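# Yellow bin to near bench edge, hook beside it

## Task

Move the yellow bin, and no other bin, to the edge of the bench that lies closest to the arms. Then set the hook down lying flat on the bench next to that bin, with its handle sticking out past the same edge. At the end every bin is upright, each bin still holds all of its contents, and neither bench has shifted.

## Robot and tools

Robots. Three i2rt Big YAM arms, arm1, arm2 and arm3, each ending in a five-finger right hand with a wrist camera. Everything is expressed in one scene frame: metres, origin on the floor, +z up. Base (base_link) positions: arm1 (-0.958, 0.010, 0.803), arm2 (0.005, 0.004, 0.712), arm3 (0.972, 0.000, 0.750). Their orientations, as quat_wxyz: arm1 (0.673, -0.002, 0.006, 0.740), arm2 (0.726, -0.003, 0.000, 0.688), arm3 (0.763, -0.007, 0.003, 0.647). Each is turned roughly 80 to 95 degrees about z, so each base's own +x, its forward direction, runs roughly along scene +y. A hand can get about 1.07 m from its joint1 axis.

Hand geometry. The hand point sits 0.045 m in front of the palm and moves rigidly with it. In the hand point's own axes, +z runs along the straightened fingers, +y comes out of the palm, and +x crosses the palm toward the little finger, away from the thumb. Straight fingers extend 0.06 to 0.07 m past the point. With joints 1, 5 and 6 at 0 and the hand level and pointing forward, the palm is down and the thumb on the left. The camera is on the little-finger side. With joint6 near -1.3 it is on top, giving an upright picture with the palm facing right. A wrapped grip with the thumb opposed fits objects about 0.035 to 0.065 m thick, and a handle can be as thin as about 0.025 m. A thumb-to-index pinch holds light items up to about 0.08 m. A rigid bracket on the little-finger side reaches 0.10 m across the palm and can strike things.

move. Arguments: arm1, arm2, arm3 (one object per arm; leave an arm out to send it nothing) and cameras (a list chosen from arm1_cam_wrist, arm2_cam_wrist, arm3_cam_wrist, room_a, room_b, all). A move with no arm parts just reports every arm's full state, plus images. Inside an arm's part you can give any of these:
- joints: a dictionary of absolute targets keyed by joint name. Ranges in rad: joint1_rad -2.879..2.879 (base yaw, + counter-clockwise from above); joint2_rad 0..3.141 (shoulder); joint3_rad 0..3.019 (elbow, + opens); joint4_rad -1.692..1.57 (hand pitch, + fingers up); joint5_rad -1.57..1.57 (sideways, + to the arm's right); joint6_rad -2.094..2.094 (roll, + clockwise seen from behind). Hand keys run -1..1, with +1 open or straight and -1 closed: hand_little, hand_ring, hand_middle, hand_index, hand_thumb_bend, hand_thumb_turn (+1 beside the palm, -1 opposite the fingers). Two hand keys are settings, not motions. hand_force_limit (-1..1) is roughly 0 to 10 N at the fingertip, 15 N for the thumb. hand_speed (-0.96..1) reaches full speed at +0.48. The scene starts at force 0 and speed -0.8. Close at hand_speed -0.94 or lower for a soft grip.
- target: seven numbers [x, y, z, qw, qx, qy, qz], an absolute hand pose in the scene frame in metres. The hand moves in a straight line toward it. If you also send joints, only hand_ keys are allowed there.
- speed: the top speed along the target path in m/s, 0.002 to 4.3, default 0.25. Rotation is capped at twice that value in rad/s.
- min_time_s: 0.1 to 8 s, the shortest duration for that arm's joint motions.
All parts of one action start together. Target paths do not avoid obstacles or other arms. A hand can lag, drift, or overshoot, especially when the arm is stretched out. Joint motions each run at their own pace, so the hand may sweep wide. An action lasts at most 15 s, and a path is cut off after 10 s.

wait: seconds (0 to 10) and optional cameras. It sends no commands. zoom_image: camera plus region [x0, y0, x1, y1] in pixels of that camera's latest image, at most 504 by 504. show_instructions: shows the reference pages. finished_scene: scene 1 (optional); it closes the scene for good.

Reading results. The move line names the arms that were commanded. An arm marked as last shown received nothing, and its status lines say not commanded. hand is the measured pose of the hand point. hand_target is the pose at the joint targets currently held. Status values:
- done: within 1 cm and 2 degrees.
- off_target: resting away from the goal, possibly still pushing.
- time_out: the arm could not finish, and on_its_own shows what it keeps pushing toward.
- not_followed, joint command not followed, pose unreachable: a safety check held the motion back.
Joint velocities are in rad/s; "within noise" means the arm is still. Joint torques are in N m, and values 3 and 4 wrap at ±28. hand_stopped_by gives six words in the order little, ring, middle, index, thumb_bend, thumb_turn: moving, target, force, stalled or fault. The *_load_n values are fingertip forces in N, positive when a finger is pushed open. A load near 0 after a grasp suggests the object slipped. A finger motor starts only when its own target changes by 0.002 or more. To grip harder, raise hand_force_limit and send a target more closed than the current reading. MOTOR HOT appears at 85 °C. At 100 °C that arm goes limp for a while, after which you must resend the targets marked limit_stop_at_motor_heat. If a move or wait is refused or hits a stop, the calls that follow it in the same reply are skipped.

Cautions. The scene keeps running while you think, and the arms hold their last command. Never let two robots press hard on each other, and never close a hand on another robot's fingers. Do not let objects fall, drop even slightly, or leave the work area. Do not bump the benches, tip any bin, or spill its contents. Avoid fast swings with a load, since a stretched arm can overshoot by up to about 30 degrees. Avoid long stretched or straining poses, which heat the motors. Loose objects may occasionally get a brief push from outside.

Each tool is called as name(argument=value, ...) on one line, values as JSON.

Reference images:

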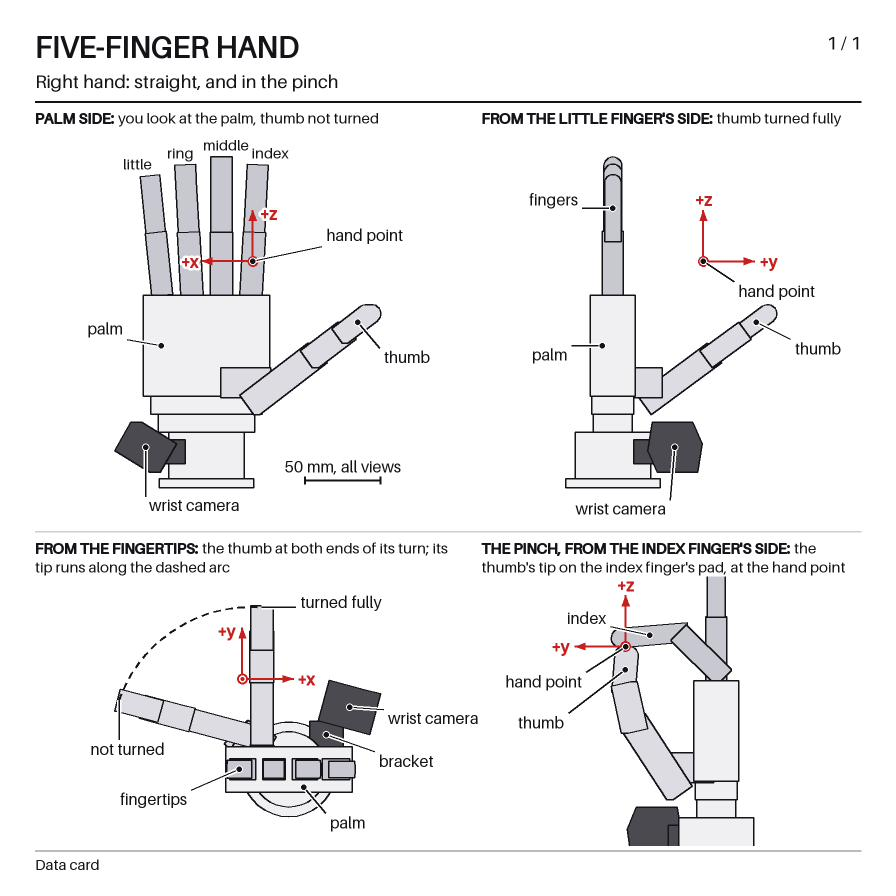

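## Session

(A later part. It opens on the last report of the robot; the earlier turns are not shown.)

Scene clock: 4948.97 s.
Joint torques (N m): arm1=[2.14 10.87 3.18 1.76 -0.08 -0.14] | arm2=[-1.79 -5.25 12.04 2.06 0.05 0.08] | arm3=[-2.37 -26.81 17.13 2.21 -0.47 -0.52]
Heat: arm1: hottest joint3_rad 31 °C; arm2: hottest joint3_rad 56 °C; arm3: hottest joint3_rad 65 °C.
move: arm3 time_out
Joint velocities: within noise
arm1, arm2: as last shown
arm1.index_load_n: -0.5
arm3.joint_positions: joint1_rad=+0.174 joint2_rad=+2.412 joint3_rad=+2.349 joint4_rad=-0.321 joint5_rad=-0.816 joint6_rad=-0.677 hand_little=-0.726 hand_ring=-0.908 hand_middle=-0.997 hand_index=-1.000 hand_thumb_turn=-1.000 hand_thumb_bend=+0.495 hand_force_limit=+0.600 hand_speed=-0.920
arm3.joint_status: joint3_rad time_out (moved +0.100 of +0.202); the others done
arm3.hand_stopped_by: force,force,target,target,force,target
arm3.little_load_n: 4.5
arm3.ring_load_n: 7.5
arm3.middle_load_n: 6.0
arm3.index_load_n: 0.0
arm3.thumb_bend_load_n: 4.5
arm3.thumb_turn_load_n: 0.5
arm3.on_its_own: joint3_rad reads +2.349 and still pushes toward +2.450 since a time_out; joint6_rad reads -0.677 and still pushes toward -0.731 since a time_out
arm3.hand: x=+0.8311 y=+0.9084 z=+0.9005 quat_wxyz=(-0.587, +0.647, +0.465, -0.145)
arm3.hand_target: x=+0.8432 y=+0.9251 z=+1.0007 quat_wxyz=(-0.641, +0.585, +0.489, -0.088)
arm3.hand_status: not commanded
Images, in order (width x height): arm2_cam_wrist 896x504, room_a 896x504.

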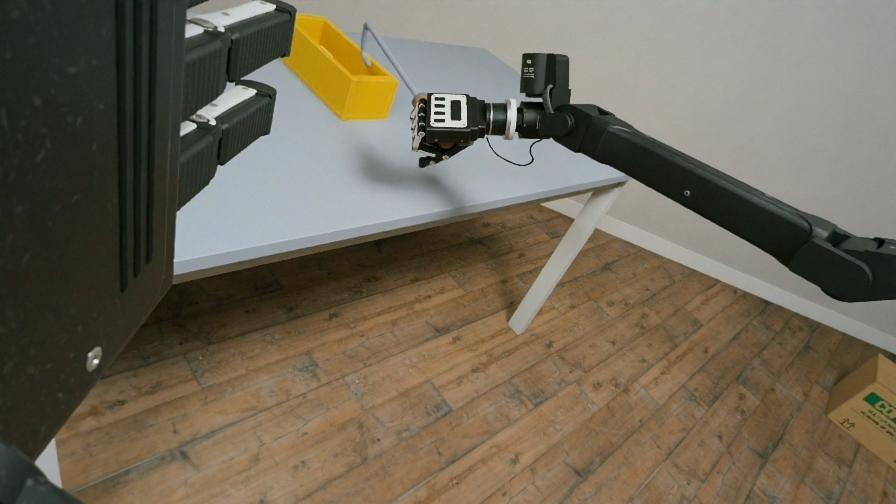

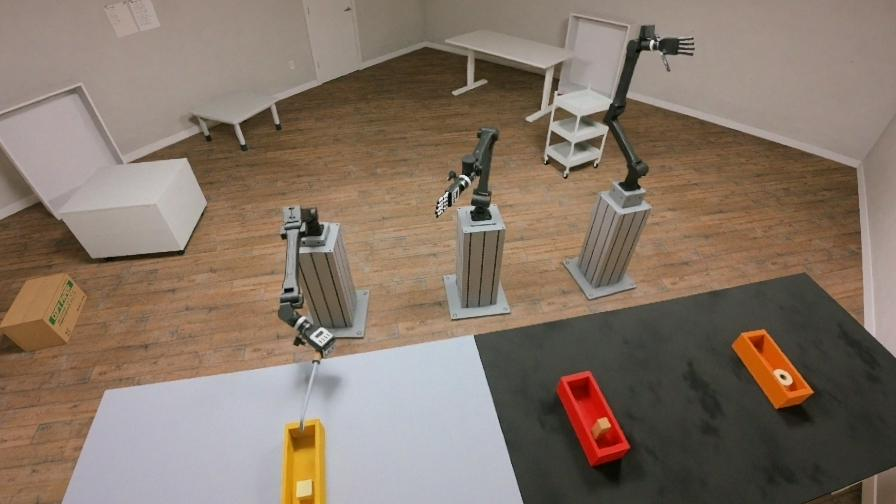

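move(arm3={"joints": {"joint4_rad": -0.370}, "min_time_s": 1.5}, cameras=["arm2_cam_wrist", "room_a"])

zoom_image(camera="room_a", region=[230, 300, 400, 470])

zoom_image(camera="arm2_cam_wrist", region=[260, 0, 560, 220])

Scene clock: 4978.87 s.
Joint torques (N m): arm1=[2.26 10.99 3.17 1.73 -0.07 -0.14] | arm2=[-0.97 -4.72 11.86 1.87 0.11 0] | arm3=[-2.61 -26.87 16.36 1.74 -0.5 -0.47]
Heat: arm1: hottest joint3_rad 31 °C; arm2: hottest joint3_rad 56 °C; arm3: hottest joint3_rad 63 °C.
move: arm3 done
Joint velocities: within noise
arm1, arm2: as last shown
arm1.index_load_n: 0.0
arm2.index_load_n: -0.5
arm3.joint_positions: joint1_rad=+0.174 joint2_rad=+2.412 joint3_rad=+2.358 joint4_rad=-0.383 joint5_rad=-0.816 joint6_rad=-0.684 hand_little=-0.726 hand_ring=-0.908 hand_middle=-0.997 hand_index=-1.000 hand_thumb_turn=-1.000 hand_thumb_bend=+0.495 hand_force_limit=+0.600 hand_speed=-0.920
arm3.joint_status: all done
arm3.hand_stopped_by: force,force,target,target,force,target
arm3.little_load_n: 4.5
arm3.ring_load_n: 7.5
arm3.middle_load_n: 5.5
arm3.index_load_n: 0.0
arm3.thumb_bend_load_n: 4.5
arm3.thumb_turn_load_n: 0.5
arm3.on_its_own: joint3_rad reads +2.358 and still pushes toward +2.450 since a time_out; joint6_rad reads -0.684 and still pushes toward -0.731 since a time_out
arm3.hand: x=+0.8315 y=+0.9012 z=+0.8950 quat_wxyz=(-0.570, +0.660, +0.464, -0.155)
arm3.hand_target: x=+0.8432 y=+0.9167 z=+0.9875 quat_wxyz=(-0.621, +0.606, +0.486, -0.105)
arm3.hand_status: not commanded
Images, in order (width x height): arm2_cam_wrist 896x504, room_a 896x504.

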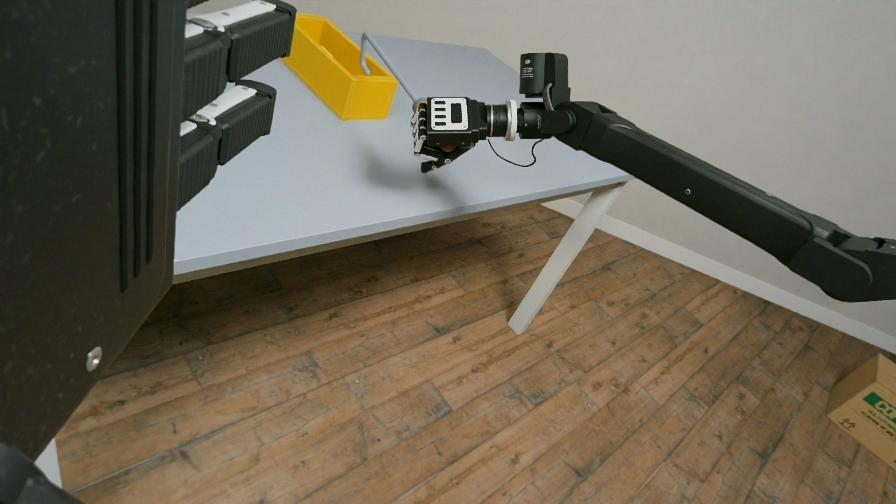

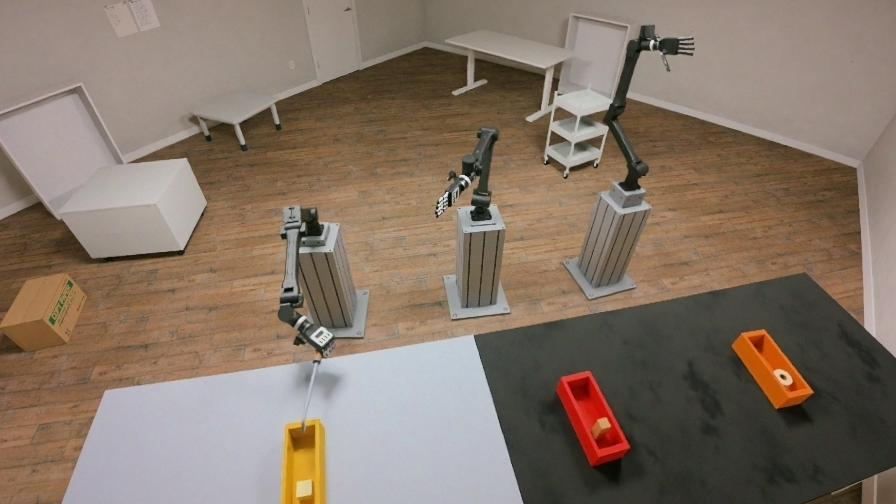

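Scaled by 2.965 from the camera's image (finer frame: 1280x720).

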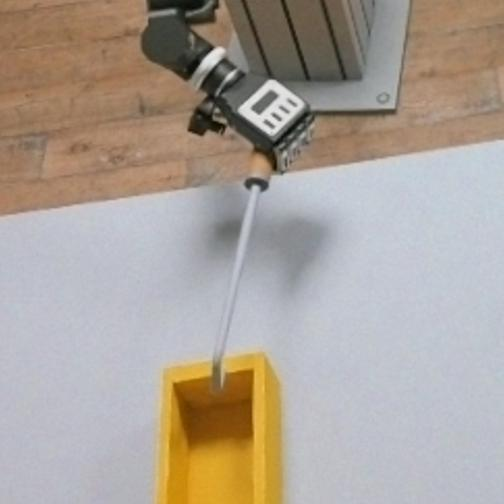

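Scaled by 1.680 from the camera's image (finer frame: 1280x720).

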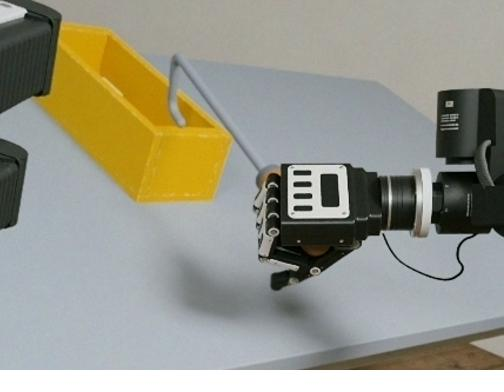

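move(arm3={"joints": {"joint2_rad": 2.434, "joint3_rad": 2.55, "joint4_rad": -0.445}, "min_time_s": 2}, cameras=["arm2_cam_wrist", "room_a"])

zoom_image(camera="room_a", region=[270, 380, 350, 460])

zoom_image(camera="arm2_cam_wrist", region=[320, 20, 450, 150])

Scene clock: 5013.37 s.
Joint torques (N m): arm1=[2.14 10.81 3.21 1.73 -0.08 -0.14] | arm2=[-0.85 -4.66 12.18 1.89 0.02 0.03] | arm3=[-2.55 -27.75 16.96 1.89 -0.53 -0.37]
Heat: arm1: hottest joint3_rad 31 °C; arm2: hottest joint3_rad 56 °C; arm3: hottest joint3_rad 68 °C.
move: arm3 time_out
Joint velocities: within noise
arm1, arm2: as last shown
arm2.index_load_n: 0.5
arm3.joint_positions: joint1_rad=+0.174 joint2_rad=+2.481 joint3_rad=+2.450 joint4_rad=-0.462 joint5_rad=-0.816 joint6_rad=-0.689 hand_little=-0.726 hand_ring=-0.908 hand_middle=-0.997 hand_index=-1.000 hand_thumb_turn=-1.000 hand_thumb_bend=+0.495 hand_force_limit=+0.600 hand_speed=-0.920
arm3.joint_status: joint3_rad time_out (moved +0.093 of +0.192); the others done
arm3.hand_stopped_by: force,force,target,target,force,target
arm3.little_load_n: 4.5
arm3.ring_load_n: 7.5
arm3.middle_load_n: 6.0
arm3.index_load_n: 0.0
arm3.thumb_bend_load_n: 4.5
arm3.thumb_turn_load_n: 0.5
arm3.on_its_own: joint3_rad reads +2.450 and still pushes toward +2.550 since a time_out; joint6_rad reads -0.689 and still pushes toward -0.731 since a time_out
arm3.hand: x=+0.8318 y=+0.9058 z=+0.8722 quat_wxyz=(-0.552, +0.675, +0.461, -0.166)
arm3.hand_target: x=+0.8433 y=+0.9233 z=+0.9719 quat_wxyz=(-0.609, +0.619, +0.483, -0.114)
arm3.hand_status: not commanded
Images, in order (width x height): arm2_cam_wrist 896x504, room_a 896x504.

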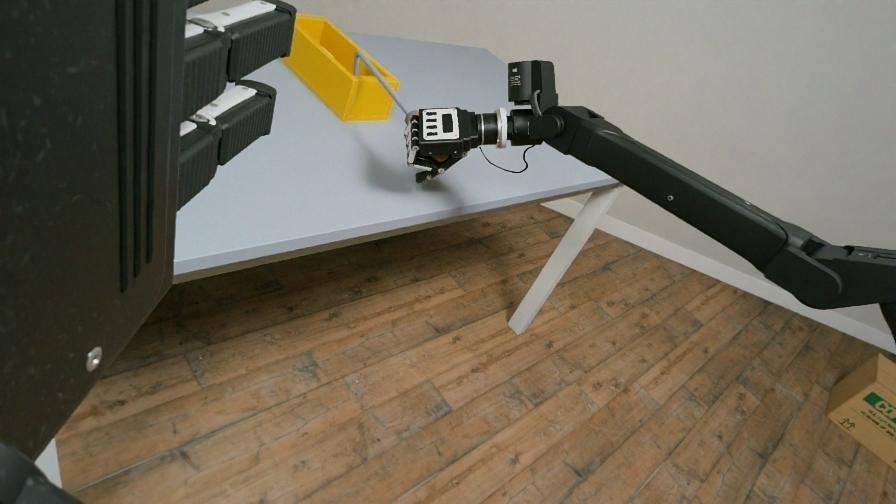

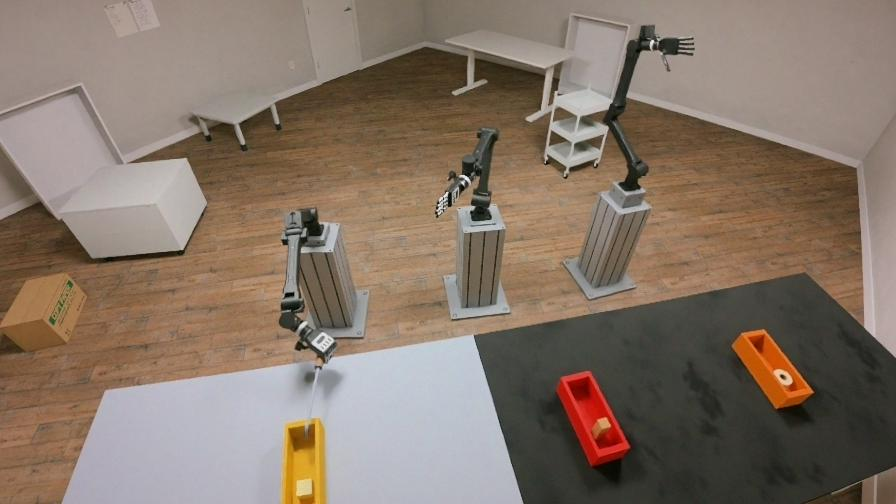

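Scaled by 6.300 from the camera's image (finer frame: 1280x720).

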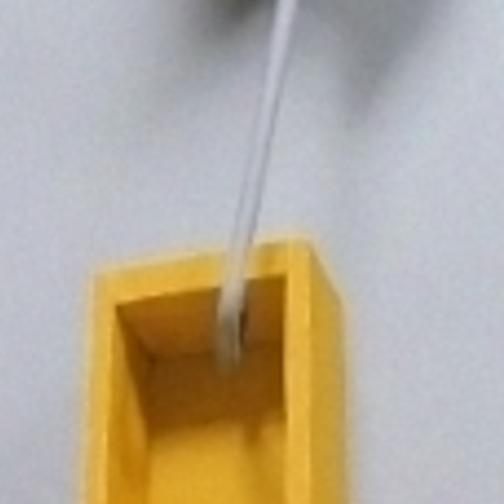

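Scaled by 3.877 from the camera's image (finer frame: 1280x720).

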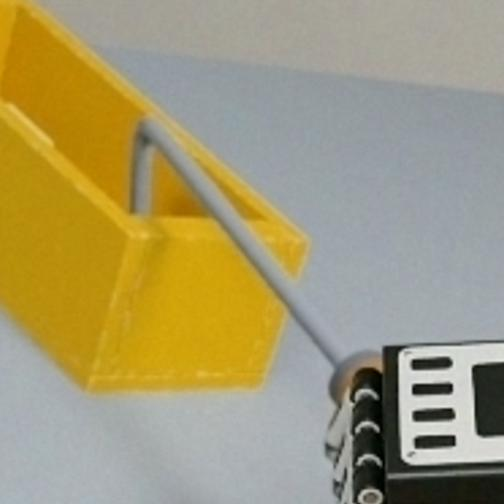

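move(arm3={"target": [0.841, 0.865, 0.970, -0.609, 0.619, 0.483, -0.114], "speed": 0.05}, cameras=["arm2_cam_wrist", "room_a"])

zoom_image(camera="arm2_cam_wrist", region=[300, 20, 450, 170])

zoom_image(camera="room_a", region=[250, 340, 370, 460])

Scene clock: 5043.73 s.
Joint torques (N m): arm1=[2.2 10.75 3.26 1.73 -0.07 -0.15] | arm2=[-1.38 -5.01 12.03 1.85 0.11 0.07] | arm3=[-2.08 -27.4 12.68 2.99 -0.32 -0.39]
Heat: arm1: hottest joint3_rad 31 °C; arm2: hottest joint3_rad 56 °C; arm3: hottest joint3_rad 66 °C.
move: arm3 off_target
Joint velocities: within noise
arm1, arm2: as last shown
arm2.ring_load_n: -0.5
arm2.index_load_n: 0.0
arm3.joint_positions: joint1_rad=+0.174 joint2_rad=+2.228 joint3_rad=+1.994 joint4_rad=-0.262 joint5_rad=-0.814 joint6_rad=-0.687 hand_little=-0.726 hand_ring=-0.908 hand_middle=-0.997 hand_index=-1.000 hand_thumb_turn=-1.000 hand_thumb_bend=+0.495 hand_force_limit=+0.600 hand_speed=-0.920
arm3.joint_status: not commanded
arm3.hand_stopped_by: force,force,target,target,force,target
arm3.little_load_n: 5.0
arm3.ring_load_n: 7.5
arm3.middle_load_n: 5.5
arm3.index_load_n: 0.0
arm3.thumb_bend_load_n: 4.5
arm3.thumb_turn_load_n: 0.5
arm3.hand: x=+0.8326 y=+0.8395 z=+0.8750 quat_wxyz=(-0.550, +0.677, +0.460, -0.167)
arm3.hand_target: x=+0.8413 y=+0.8569 z=+0.9703 quat_wxyz=(-0.608, +0.620, +0.483, -0.113)
arm3.hand_status: off_target (0.099 m and 11.5 deg from the pose sent, 0.106 m and 11.2 deg at the start; pose on its path clipped on 46 of 56 steps)
Images, in order (width x height): arm2_cam_wrist 896x504, room_a 896x504.

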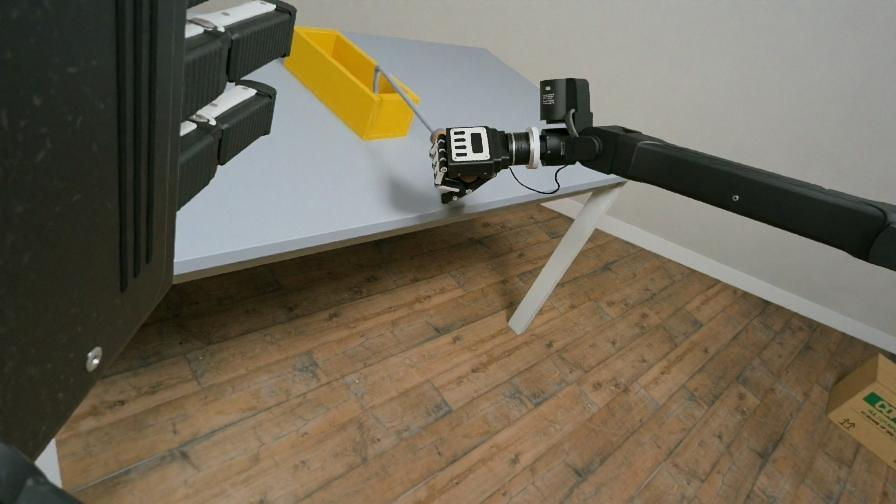

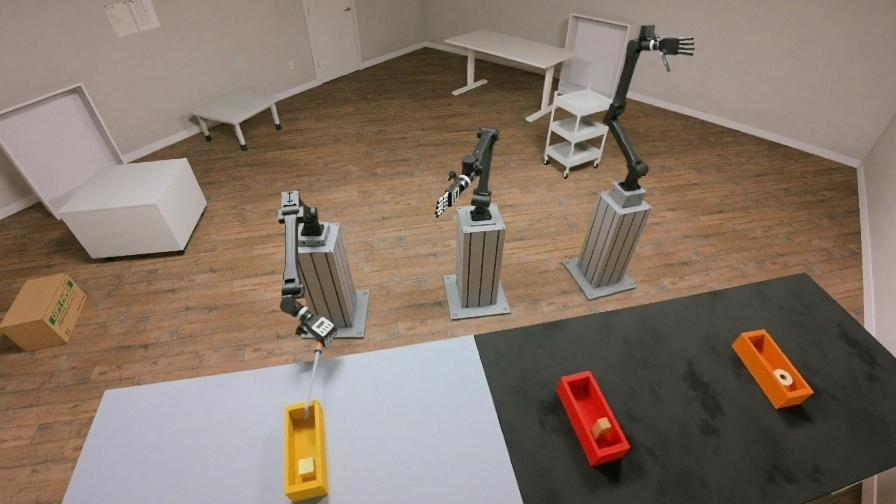

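Scaled by 3.360 from the camera's image (finer frame: 1280x720).

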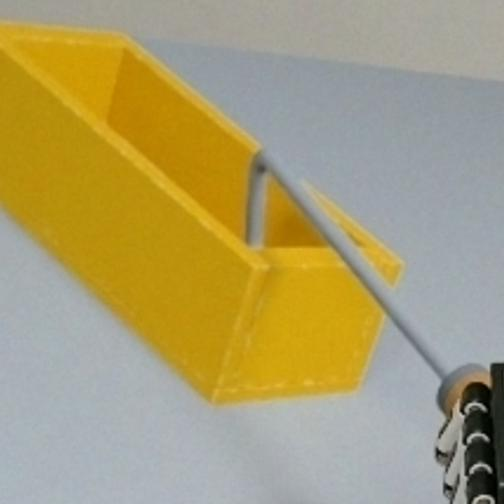

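Scaled by 4.200 from the camera's image (finer frame: 1280x720).

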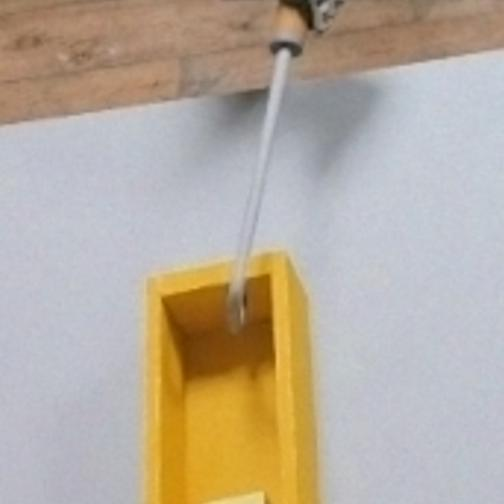

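move(arm3={"target": [0.834, 0.765, 0.957, -0.609, 0.619, 0.483, -0.114], "speed": 0.06}, cameras=["arm2_cam_wrist", "room_a"])

zoom_image(camera="arm2_cam_wrist", region=[340, 40, 490, 190])

zoom_image(camera="room_a", region=[250, 320, 370, 440])

Scene clock: 5055.63 s.
Joint torques (N m): arm1=[2.14 10.75 3.26 1.73 -0.08 -0.14] | arm2=[-1.26 -5.25 12.03 1.87 0.11 0.1] | arm3=[-1.2 -23.24 10.92 3.41 -0.28 -0.41]
Heat: arm1: hottest joint3_rad 31 °C; arm2: hottest joint3_rad 56 °C; arm3: hottest joint3_rad 64 °C.
move: arm3 off_target
Joint velocities: within noise
arm1.joint_positions: joint1_rad=+0.291 joint2_rad=+0.649 joint3_rad=+2.193 joint4_rad=-1.294 joint5_rad=+0.025 joint6_rad=-1.554 hand_little=+1.000 hand_ring=+1.000 hand_middle=+1.000 hand_index=+1.000 hand_thumb_turn=+1.000 hand_thumb_bend=+1.000 hand_force_limit=-0.200 hand_speed=-0.500
arm1.joint_status: not commanded
arm1.hand_stopped_by: target,target,target,target,target,target
arm1.little_load_n: 0.0
arm1.ring_load_n: 0.0
arm1.middle_load_n: 0.0
arm1.index_load_n: 0.0
arm1.thumb_bend_load_n: 0.0
arm1.thumb_turn_load_n: 0.5
arm1.hand: x=-0.9078 y=+0.0781 z=+1.6327 quat_wxyz=(-0.654, +0.360, +0.501, +0.439)
arm1.hand_target: x=-0.9068 y=+0.0765 z=+1.6337 quat_wxyz=(-0.653, +0.355, +0.505, +0.440)
arm1.hand_status: not commanded
arm2: as last shown
arm2.little_load_n: 0.5
arm2.ring_load_n: 0.0
arm3.joint_positions: joint1_rad=+0.174 joint2_rad=+1.960 joint3_rad=+1.552 joint4_rad=-0.074 joint5_rad=-0.805 joint6_rad=-0.681 hand_little=-0.726 hand_ring=-0.908 hand_middle=-0.997 hand_index=-1.000 hand_thumb_turn=-1.000 hand_thumb_bend=+0.495 hand_force_limit=+0.600 hand_speed=-0.920
arm3.joint_status: not commanded
arm3.hand_stopped_by: force,force,target,target,force,target
arm3.little_load_n: 4.5
arm3.ring_load_n: 7.0
arm3.middle_load_n: 5.5
arm3.index_load_n: 0.0
arm3.thumb_bend_load_n: 4.5
arm3.thumb_turn_load_n: 0.5
arm3.hand: x=+0.8345 y=+0.7431 z=+0.8812 quat_wxyz=(-0.554, +0.677, +0.457, -0.162)
arm3.hand_target: x=+0.8343 y=+0.7598 z=+0.9575 quat_wxyz=(-0.608, +0.620, +0.482, -0.114)
arm3.hand_status: off_target (0.079 m and 11.0 deg from the pose sent, 0.111 m and 11.5 deg at the start)
Images, in order (width x height): arm2_cam_wrist 896x504, room_a 896x504.

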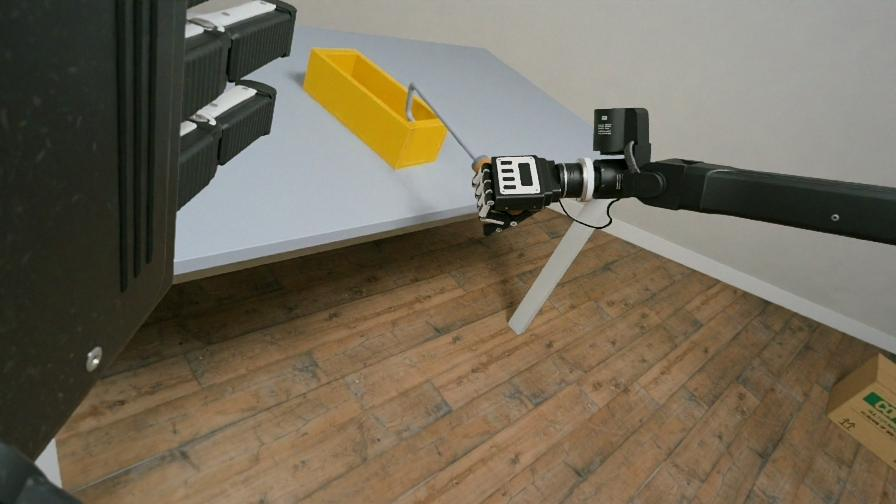

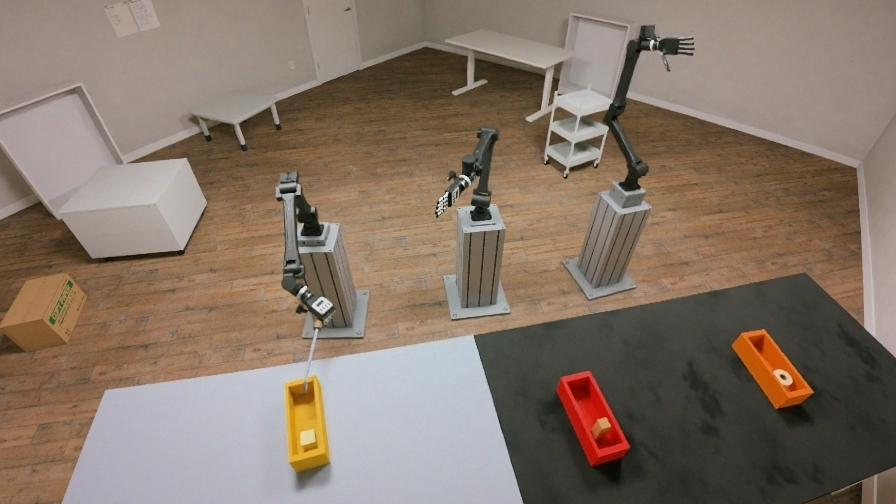

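Scaled by 3.360 from the camera's image (finer frame: 1280x720).

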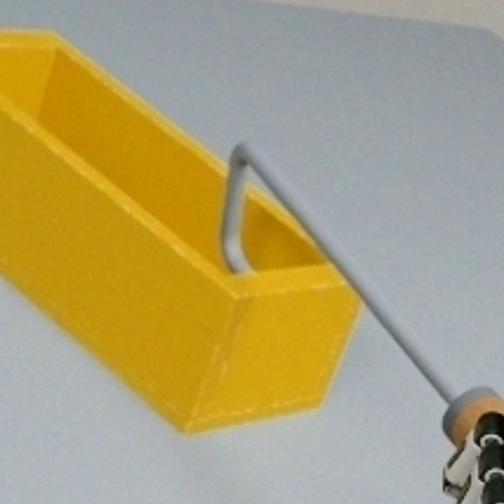

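Scaled by 4.200 from the camera's image (finer frame: 1280x720).

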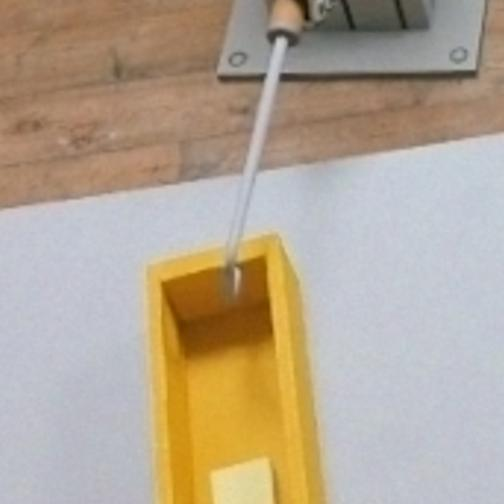

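zoom_image(camera="arm2_cam_wrist", region=[380, 70, 460, 180])

Scaled by 4.582 from the camera's image (finer frame: 1280x720).

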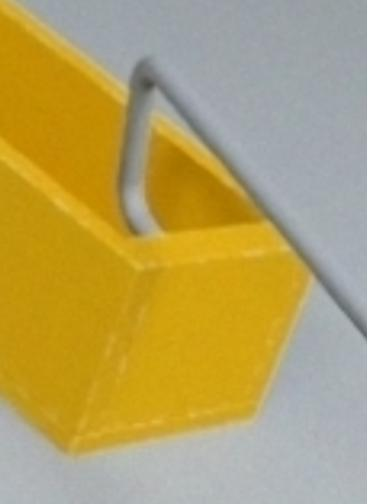

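move(arm3={"target": [0.827, 0.665, 0.937, -0.609, 0.619, 0.483, -0.114], "speed": 0.06}, cameras=["arm2_cam_wrist", "room_a"])

zoom_image(camera="arm2_cam_wrist", region=[380, 60, 560, 240])

zoom_image(camera="room_a", region=[250, 300, 370, 420])

Scene clock: 5082.83 s.
Joint torques (N m): arm1=[2.37 10.75 3.26 1.7 -0.06 -0.14] | arm2=[-1.03 -5.48 12.34 2.13 0.06 0.04] | arm3=[-0.67 -18.96 10.29 3.49 -0.26 -0.43]
Heat: arm1: hottest joint3_rad 31 °C; arm2: hottest joint3_rad 56 °C; arm3: hottest joint3_rad 58 °C.
move: arm3 off_target
Joint velocities: within noise
arm1, arm2: as last shown
arm1.thumb_turn_load_n: 0.0
arm2.little_load_n: 0.0
arm3.joint_positions: joint1_rad=+0.179 joint2_rad=+1.735 joint3_rad=+1.185 joint4_rad=+0.082 joint5_rad=-0.792 joint6_rad=-0.673 hand_little=-0.726 hand_ring=-0.908 hand_middle=-0.997 hand_index=-1.000 hand_thumb_turn=-1.000 hand_thumb_bend=+0.495 hand_force_limit=+0.600 hand_speed=-0.920
arm3.joint_status: not commanded
arm3.hand_stopped_by: force,force,target,target,force,target
arm3.little_load_n: 4.5
arm3.ring_load_n: 7.0
arm3.middle_load_n: 5.5
arm3.index_load_n: 0.0
arm3.thumb_bend_load_n: 4.5
arm3.thumb_turn_load_n: 0.5
arm3.hand: x=+0.8341 y=+0.6434 z=+0.8745 quat_wxyz=(-0.558, +0.676, +0.455, -0.156)
arm3.hand_target: x=+0.8272 y=+0.6609 z=+0.9377 quat_wxyz=(-0.608, +0.620, +0.482, -0.114)
arm3.hand_status: off_target (0.067 m and 10.6 deg from the pose sent, 0.096 m and 11.0 deg at the start)
Images, in order (width x height): arm2_cam_wrist 896x504, room_a 896x504.

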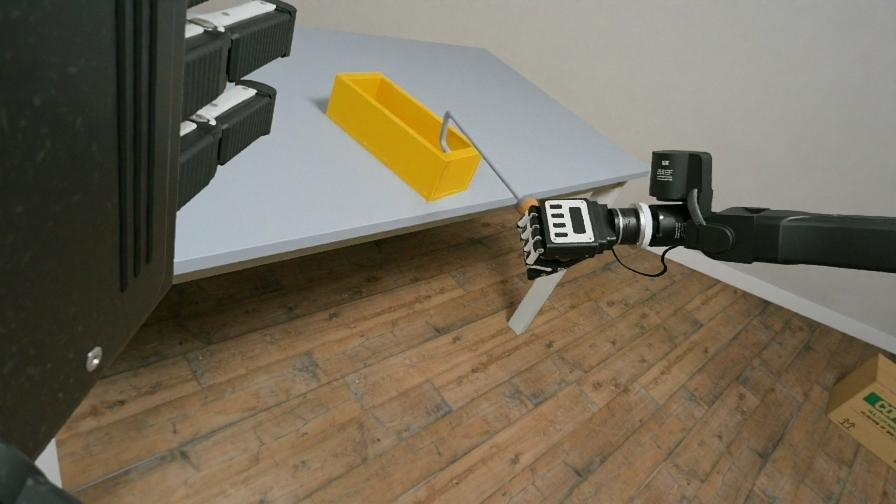

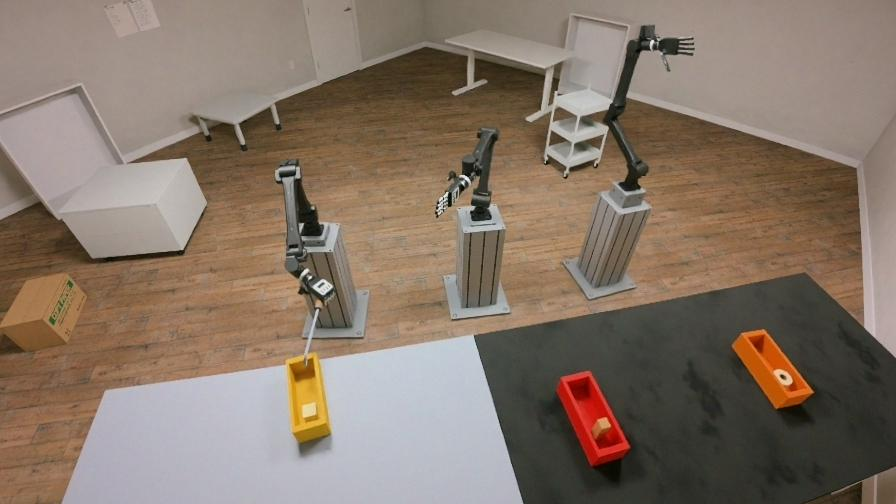

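Scaled by 2.800 from the camera's image (finer frame: 1280x720).

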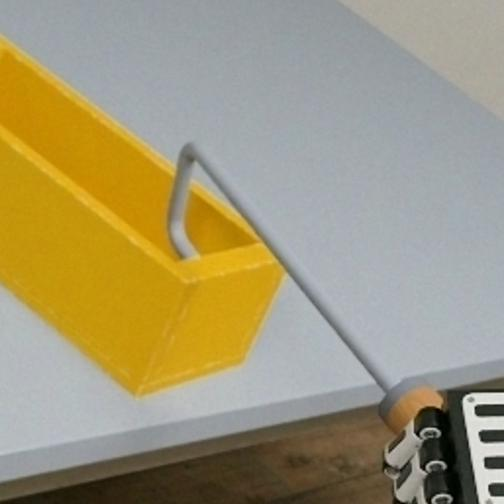

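Scaled by 4.200 from the camera's image (finer frame: 1280x720).

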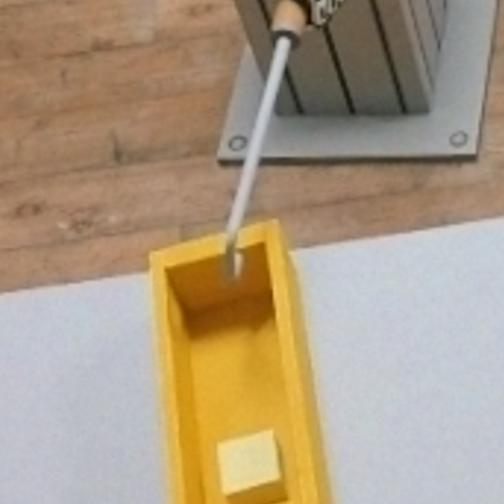

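move(arm3={"target": [0.830, 0.682, 0.938, -0.609, 0.619, 0.483, -0.114], "speed": 0.06})

move(arm3={"target": [0.860, 0.682, 0.938, -0.609, 0.619, 0.483, -0.114], "speed": 0.06}, cameras=["arm2_cam_wrist", "room_a"])

zoom_image(camera="arm2_cam_wrist", region=[380, 60, 560, 240])

zoom_image(camera="room_a", region=[250, 300, 370, 420])

Scene clock: 5135.60 s.
Joint torques (N m): arm1=[2.2 10.87 3.19 1.7 -0.05 -0.15] | arm2=[-1.79 -4.72 11.96 1.57 0.06 0.08] | arm3=[-1.32 -16.85 13.86 2.88 -0.5 -0.46]
Heat: arm1: hottest joint3_rad 30 °C; arm2: hottest joint3_rad 57 °C; arm3: hottest joint3_rad 55 °C.
move: arm3 off_target
Joint velocities: within noise
arm1: as last shown
arm2.joint_positions: joint1_rad=-0.427 joint2_rad=+1.146 joint3_rad=+1.188 joint4_rad=-0.112 joint5_rad=+0.239 joint6_rad=-1.576 hand_little=+1.000 hand_ring=+1.000 hand_middle=+1.000 hand_index=+1.000 hand_thumb_turn=+1.000 hand_thumb_bend=+1.000 hand_force_limit=+0.000 hand_speed=-0.800
arm2.joint_status: not commanded
arm2.hand_stopped_by: target,target,target,target,target,target
arm2.little_load_n: 0.0
arm2.ring_load_n: 0.0
arm2.middle_load_n: 0.0
arm2.index_load_n: 0.0
arm2.thumb_bend_load_n: 0.0
arm2.thumb_turn_load_n: 0.0
arm2.hand: x=+0.3527 y=+0.4489 z=+1.1833 quat_wxyz=(-0.272, +0.661, +0.311, +0.626)
arm2.hand_target: x=+0.3585 y=+0.4481 z=+1.2193 quat_wxyz=(-0.288, +0.646, +0.288, +0.646)
arm2.hand_status: not commanded
arm3.joint_positions: joint1_rad=+0.179 joint2_rad=+1.735 joint3_rad=+1.184 joint4_rad=+0.082 joint5_rad=-0.791 joint6_rad=-0.672 hand_little=-0.726 hand_ring=-0.908 hand_middle=-0.997 hand_index=-1.000 hand_thumb_turn=-1.000 hand_thumb_bend=+0.495 hand_force_limit=+0.600 hand_speed=-0.920
arm3.joint_status: not commanded
arm3.hand_stopped_by: force,force,target,target,force,target
arm3.little_load_n: 5.0
arm3.ring_load_n: 7.0
arm3.middle_load_n: 6.0
arm3.index_load_n: 0.0
arm3.thumb_bend_load_n: 4.5
arm3.thumb_turn_load_n: 0.5
arm3.hand: x=+0.8342 y=+0.6429 z=+0.8742 quat_wxyz=(-0.557, +0.677, +0.455, -0.156)
arm3.hand_target: x=+0.8308 y=+0.6749 z=+0.9399 quat_wxyz=(-0.609, +0.620, +0.482, -0.113)
arm3.hand_status: off_target (0.075 m and 10.7 deg from the pose sent, 0.074 m and 10.6 deg at the start)
pictures: none

Scene clock: 5136.70 s.
Joint torques (N m): arm1=[2.14 11.11 3.21 1.76 -0.06 -0.13] | arm2=[-0.73 -4.48 11.92 1.98 0.05 0.1] | arm3=[-2.43 -16.91 14.16 2.1 -0.59 -0.53]
Heat: arm1: hottest joint3_rad 30 °C; arm2: hottest joint3_rad 57 °C; arm3: hottest joint3_rad 55 °C.
move: arm3 off_target
Joint velocities: within noise
arm1, arm2: as last shown
arm3.joint_positions: joint1_rad=+0.140 joint2_rad=+1.736 joint3_rad=+1.184 joint4_rad=+0.082 joint5_rad=-0.839 joint6_rad=-0.686 hand_little=-0.726 hand_ring=-0.908 hand_middle=-0.997 hand_index=-1.000 hand_thumb_turn=-1.000 hand_thumb_bend=+0.495 hand_force_limit=+0.600 hand_speed=-0.920
arm3.joint_status: not commanded
arm3.hand_stopped_by: force,force,target,target,force,target
arm3.little_load_n: 4.5
arm3.ring_load_n: 7.0
arm3.middle_load_n: 6.0
arm3.index_load_n: 0.0
arm3.thumb_bend_load_n: 4.5
arm3.thumb_turn_load_n: 0.5
arm3.hand: x=+0.8529 y=+0.6430 z=+0.8763 quat_wxyz=(-0.563, +0.672, +0.454, -0.161)
arm3.hand_target: x=+0.8603 y=+0.6754 z=+0.9398 quat_wxyz=(-0.609, +0.620, +0.482, -0.113)
arm3.hand_status: off_target (0.073 m and 10.2 deg from the pose sent, 0.079 m and 10.6 deg at the start)
Images, in order (width x height): arm2_cam_wrist 896x504, room_a 896x504.

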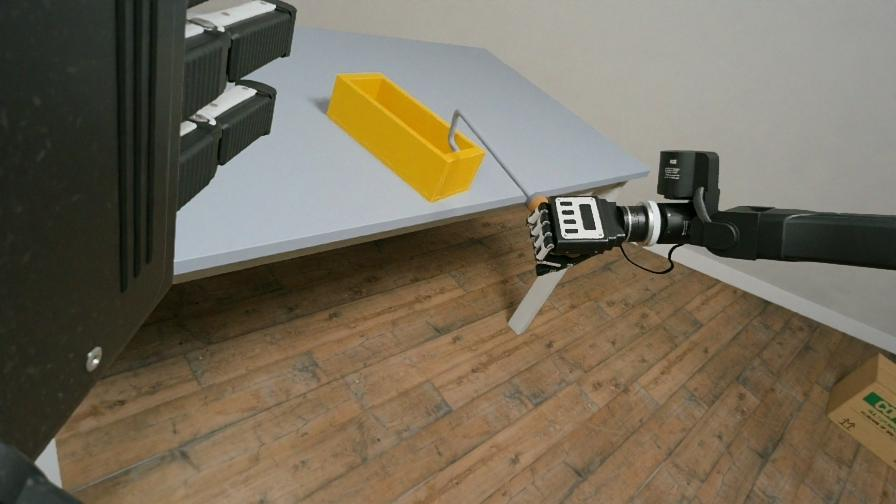

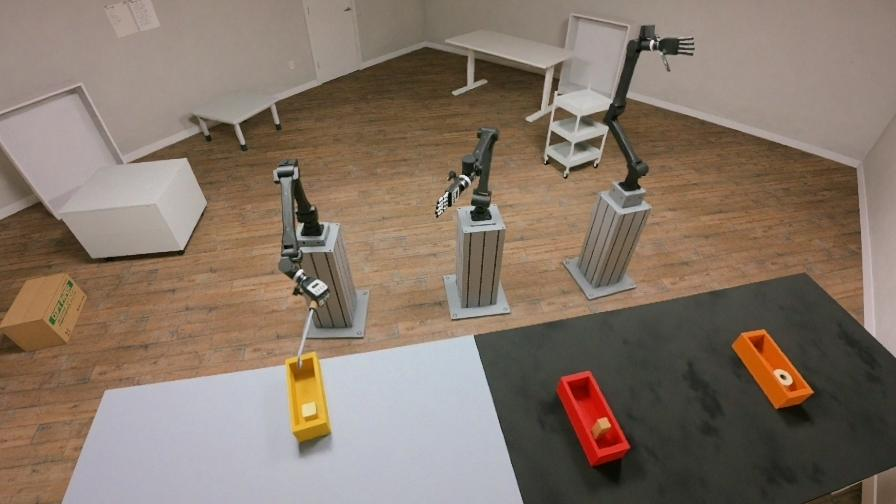

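Scaled by 2.800 from the camera's image (finer frame: 1280x720).

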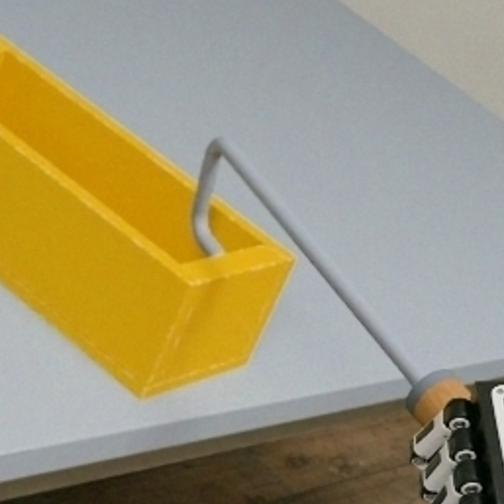

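Scaled by 4.200 from the camera's image (finer frame: 1280x720).

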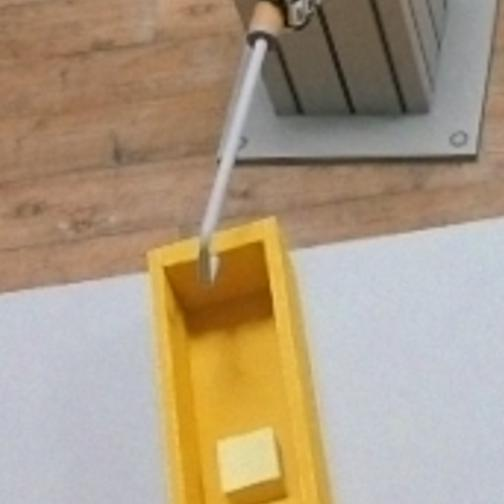

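move(arm3={"target": [0.858, 0.634, 0.934, -0.609, 0.619, 0.483, -0.114], "speed": 0.05}, cameras=["arm2_cam_wrist", "room_a"])

zoom_image(camera="arm2_cam_wrist", region=[380, 60, 560, 240])

zoom_image(camera="room_a", region=[250, 300, 370, 420])

Scene clock: 5153.33 s.
Joint torques (N m): arm1=[2.37 10.93 3.22 1.66 -0.07 -0.14] | arm2=[-1.38 -6.42 12.26 2.06 0.09 0.08] | arm3=[-1.85 -17.55 10.02 3.41 -0.49 -0.55]
Heat: arm1: hottest joint3_rad 30 °C; arm2: hottest joint3_rad 57 °C; arm3: hottest joint3_rad 58 °C.
move: arm3 off_target
Joint velocities: within noise
arm1, arm2: as last shown
arm1.middle_load_n: -0.5
arm3.joint_positions: joint1_rad=+0.140 joint2_rad=+1.663 joint3_rad=+1.095 joint4_rad=+0.086 joint5_rad=-0.840 joint6_rad=-0.689 hand_little=-0.726 hand_ring=-0.908 hand_middle=-0.997 hand_index=-1.000 hand_thumb_turn=-1.000 hand_thumb_bend=+0.495 hand_force_limit=+0.600 hand_speed=-0.920
arm3.joint_status: not commanded
arm3.hand_stopped_by: force,force,target,target,force,target
arm3.little_load_n: 5.0
arm3.ring_load_n: 7.5
arm3.middle_load_n: 6.0
arm3.index_load_n: 0.0
arm3.thumb_bend_load_n: 4.5
arm3.thumb_turn_load_n: 0.5
arm3.hand: x=+0.8521 y=+0.6111 z=+0.8779 quat_wxyz=(-0.559, +0.674, +0.454, -0.164)
arm3.hand_target: x=+0.8578 y=+0.6306 z=+0.9347 quat_wxyz=(-0.608, +0.620, +0.483, -0.113)
arm3.hand_status: off_target (0.061 m and 10.8 deg from the pose sent, 0.059 m and 10.2 deg at the start)
Images, in order (width x height): arm2_cam_wrist 896x504, room_a 896x504.

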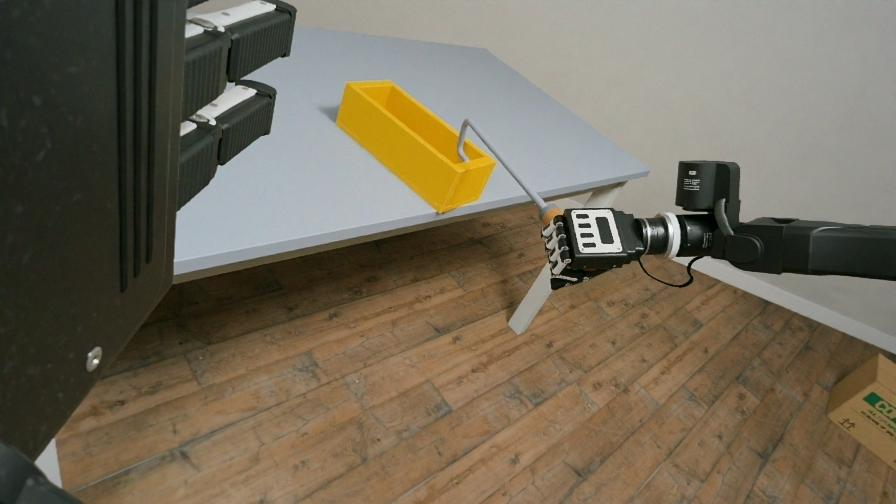

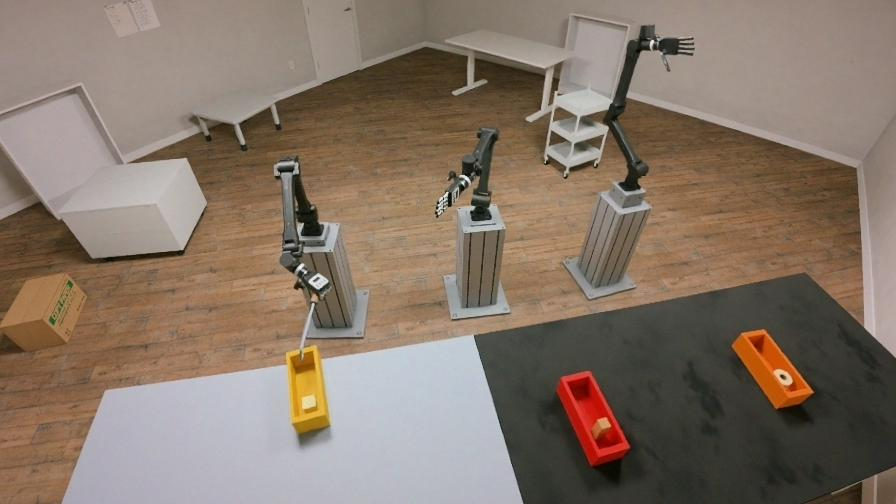

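Scaled by 2.800 from the camera's image (finer frame: 1280x720).

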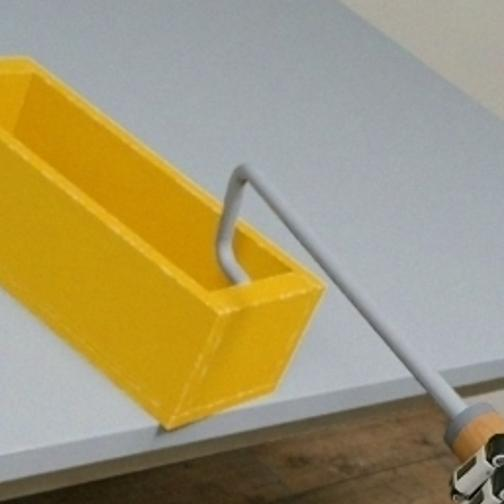

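Scaled by 4.200 from the camera's image (finer frame: 1280x720).

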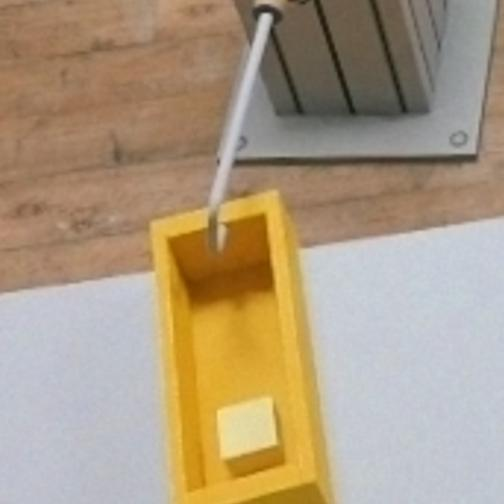

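move(arm3={"target": [0.858, 0.675, 0.945, -0.609, 0.619, 0.483, -0.114], "speed": 0.06}, cameras=["arm2_cam_wrist"])

zoom_image(camera="arm2_cam_wrist", region=[380, 60, 560, 240])

Scene clock: 5190.73 s.
Joint torques (N m): arm1=[2.2 10.87 3.25 1.73 -0.09 -0.14] | arm2=[-1.61 -4.66 12.05 1.81 0.1 0.07] | arm3=[-2.14 -16.09 14.41 2.04 -0.45 -0.52]
Heat: arm1: hottest joint3_rad 30 °C; arm2: hottest joint3_rad 57 °C; arm3: hottest joint3_rad 55 °C.
move: arm3 off_target
Joint velocities: within noise
arm1, arm2: as last shown
arm1.middle_load_n: 0.0
arm2.index_load_n: 0.5
arm3.joint_positions: joint1_rad=+0.140 joint2_rad=+1.711 joint3_rad=+1.166 joint4_rad=+0.074 joint5_rad=-0.840 joint6_rad=-0.689 hand_little=-0.726 hand_ring=-0.908 hand_middle=-0.997 hand_index=-1.000 hand_thumb_turn=-1.000 hand_thumb_bend=+0.495 hand_force_limit=+0.600 hand_speed=-0.920
arm3.joint_status: not commanded
arm3.hand_stopped_by: force,force,target,target,force,target
arm3.little_load_n: 4.5
arm3.ring_load_n: 7.0
arm3.middle_load_n: 6.0
arm3.index_load_n: 0.0
arm3.thumb_bend_load_n: 4.5
arm3.thumb_turn_load_n: 0.5
arm3.hand: x=+0.8526 y=+0.6355 z=+0.8819 quat_wxyz=(-0.563, +0.671, +0.455, -0.161)
arm3.hand_target: x=+0.8584 y=+0.6681 z=+0.9469 quat_wxyz=(-0.609, +0.619, +0.482, -0.113)
arm3.hand_status: off_target (0.075 m and 10.1 deg from the pose sent, 0.093 m and 10.8 deg at the start)
Images, in order (width x height): arm2_cam_wrist 896x504.

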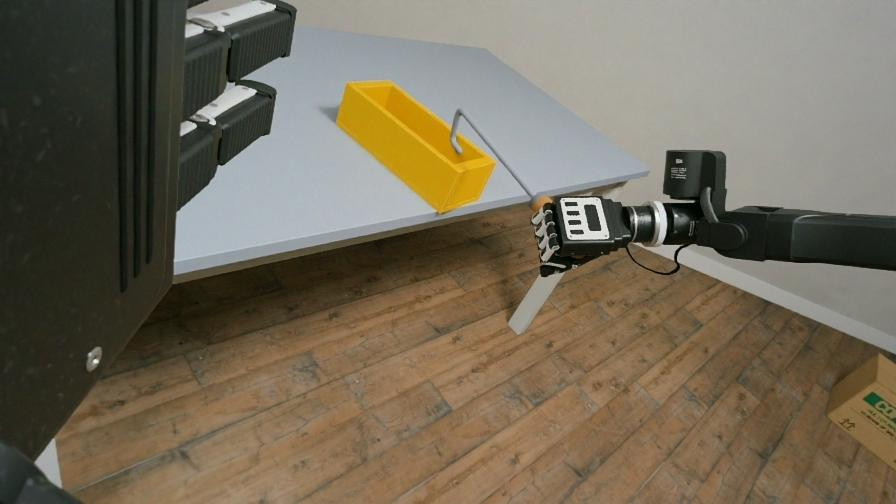

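Scaled by 2.800 from the camera's image (finer frame: 1280x720).

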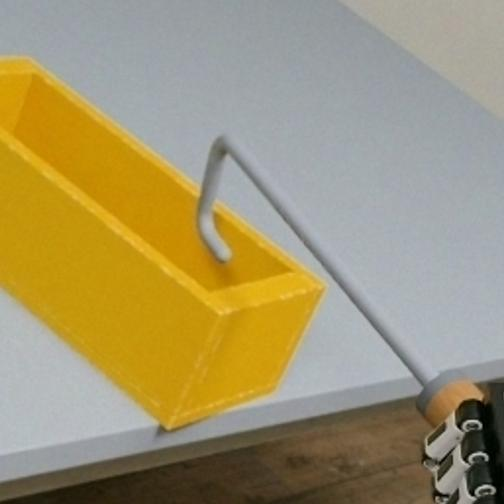

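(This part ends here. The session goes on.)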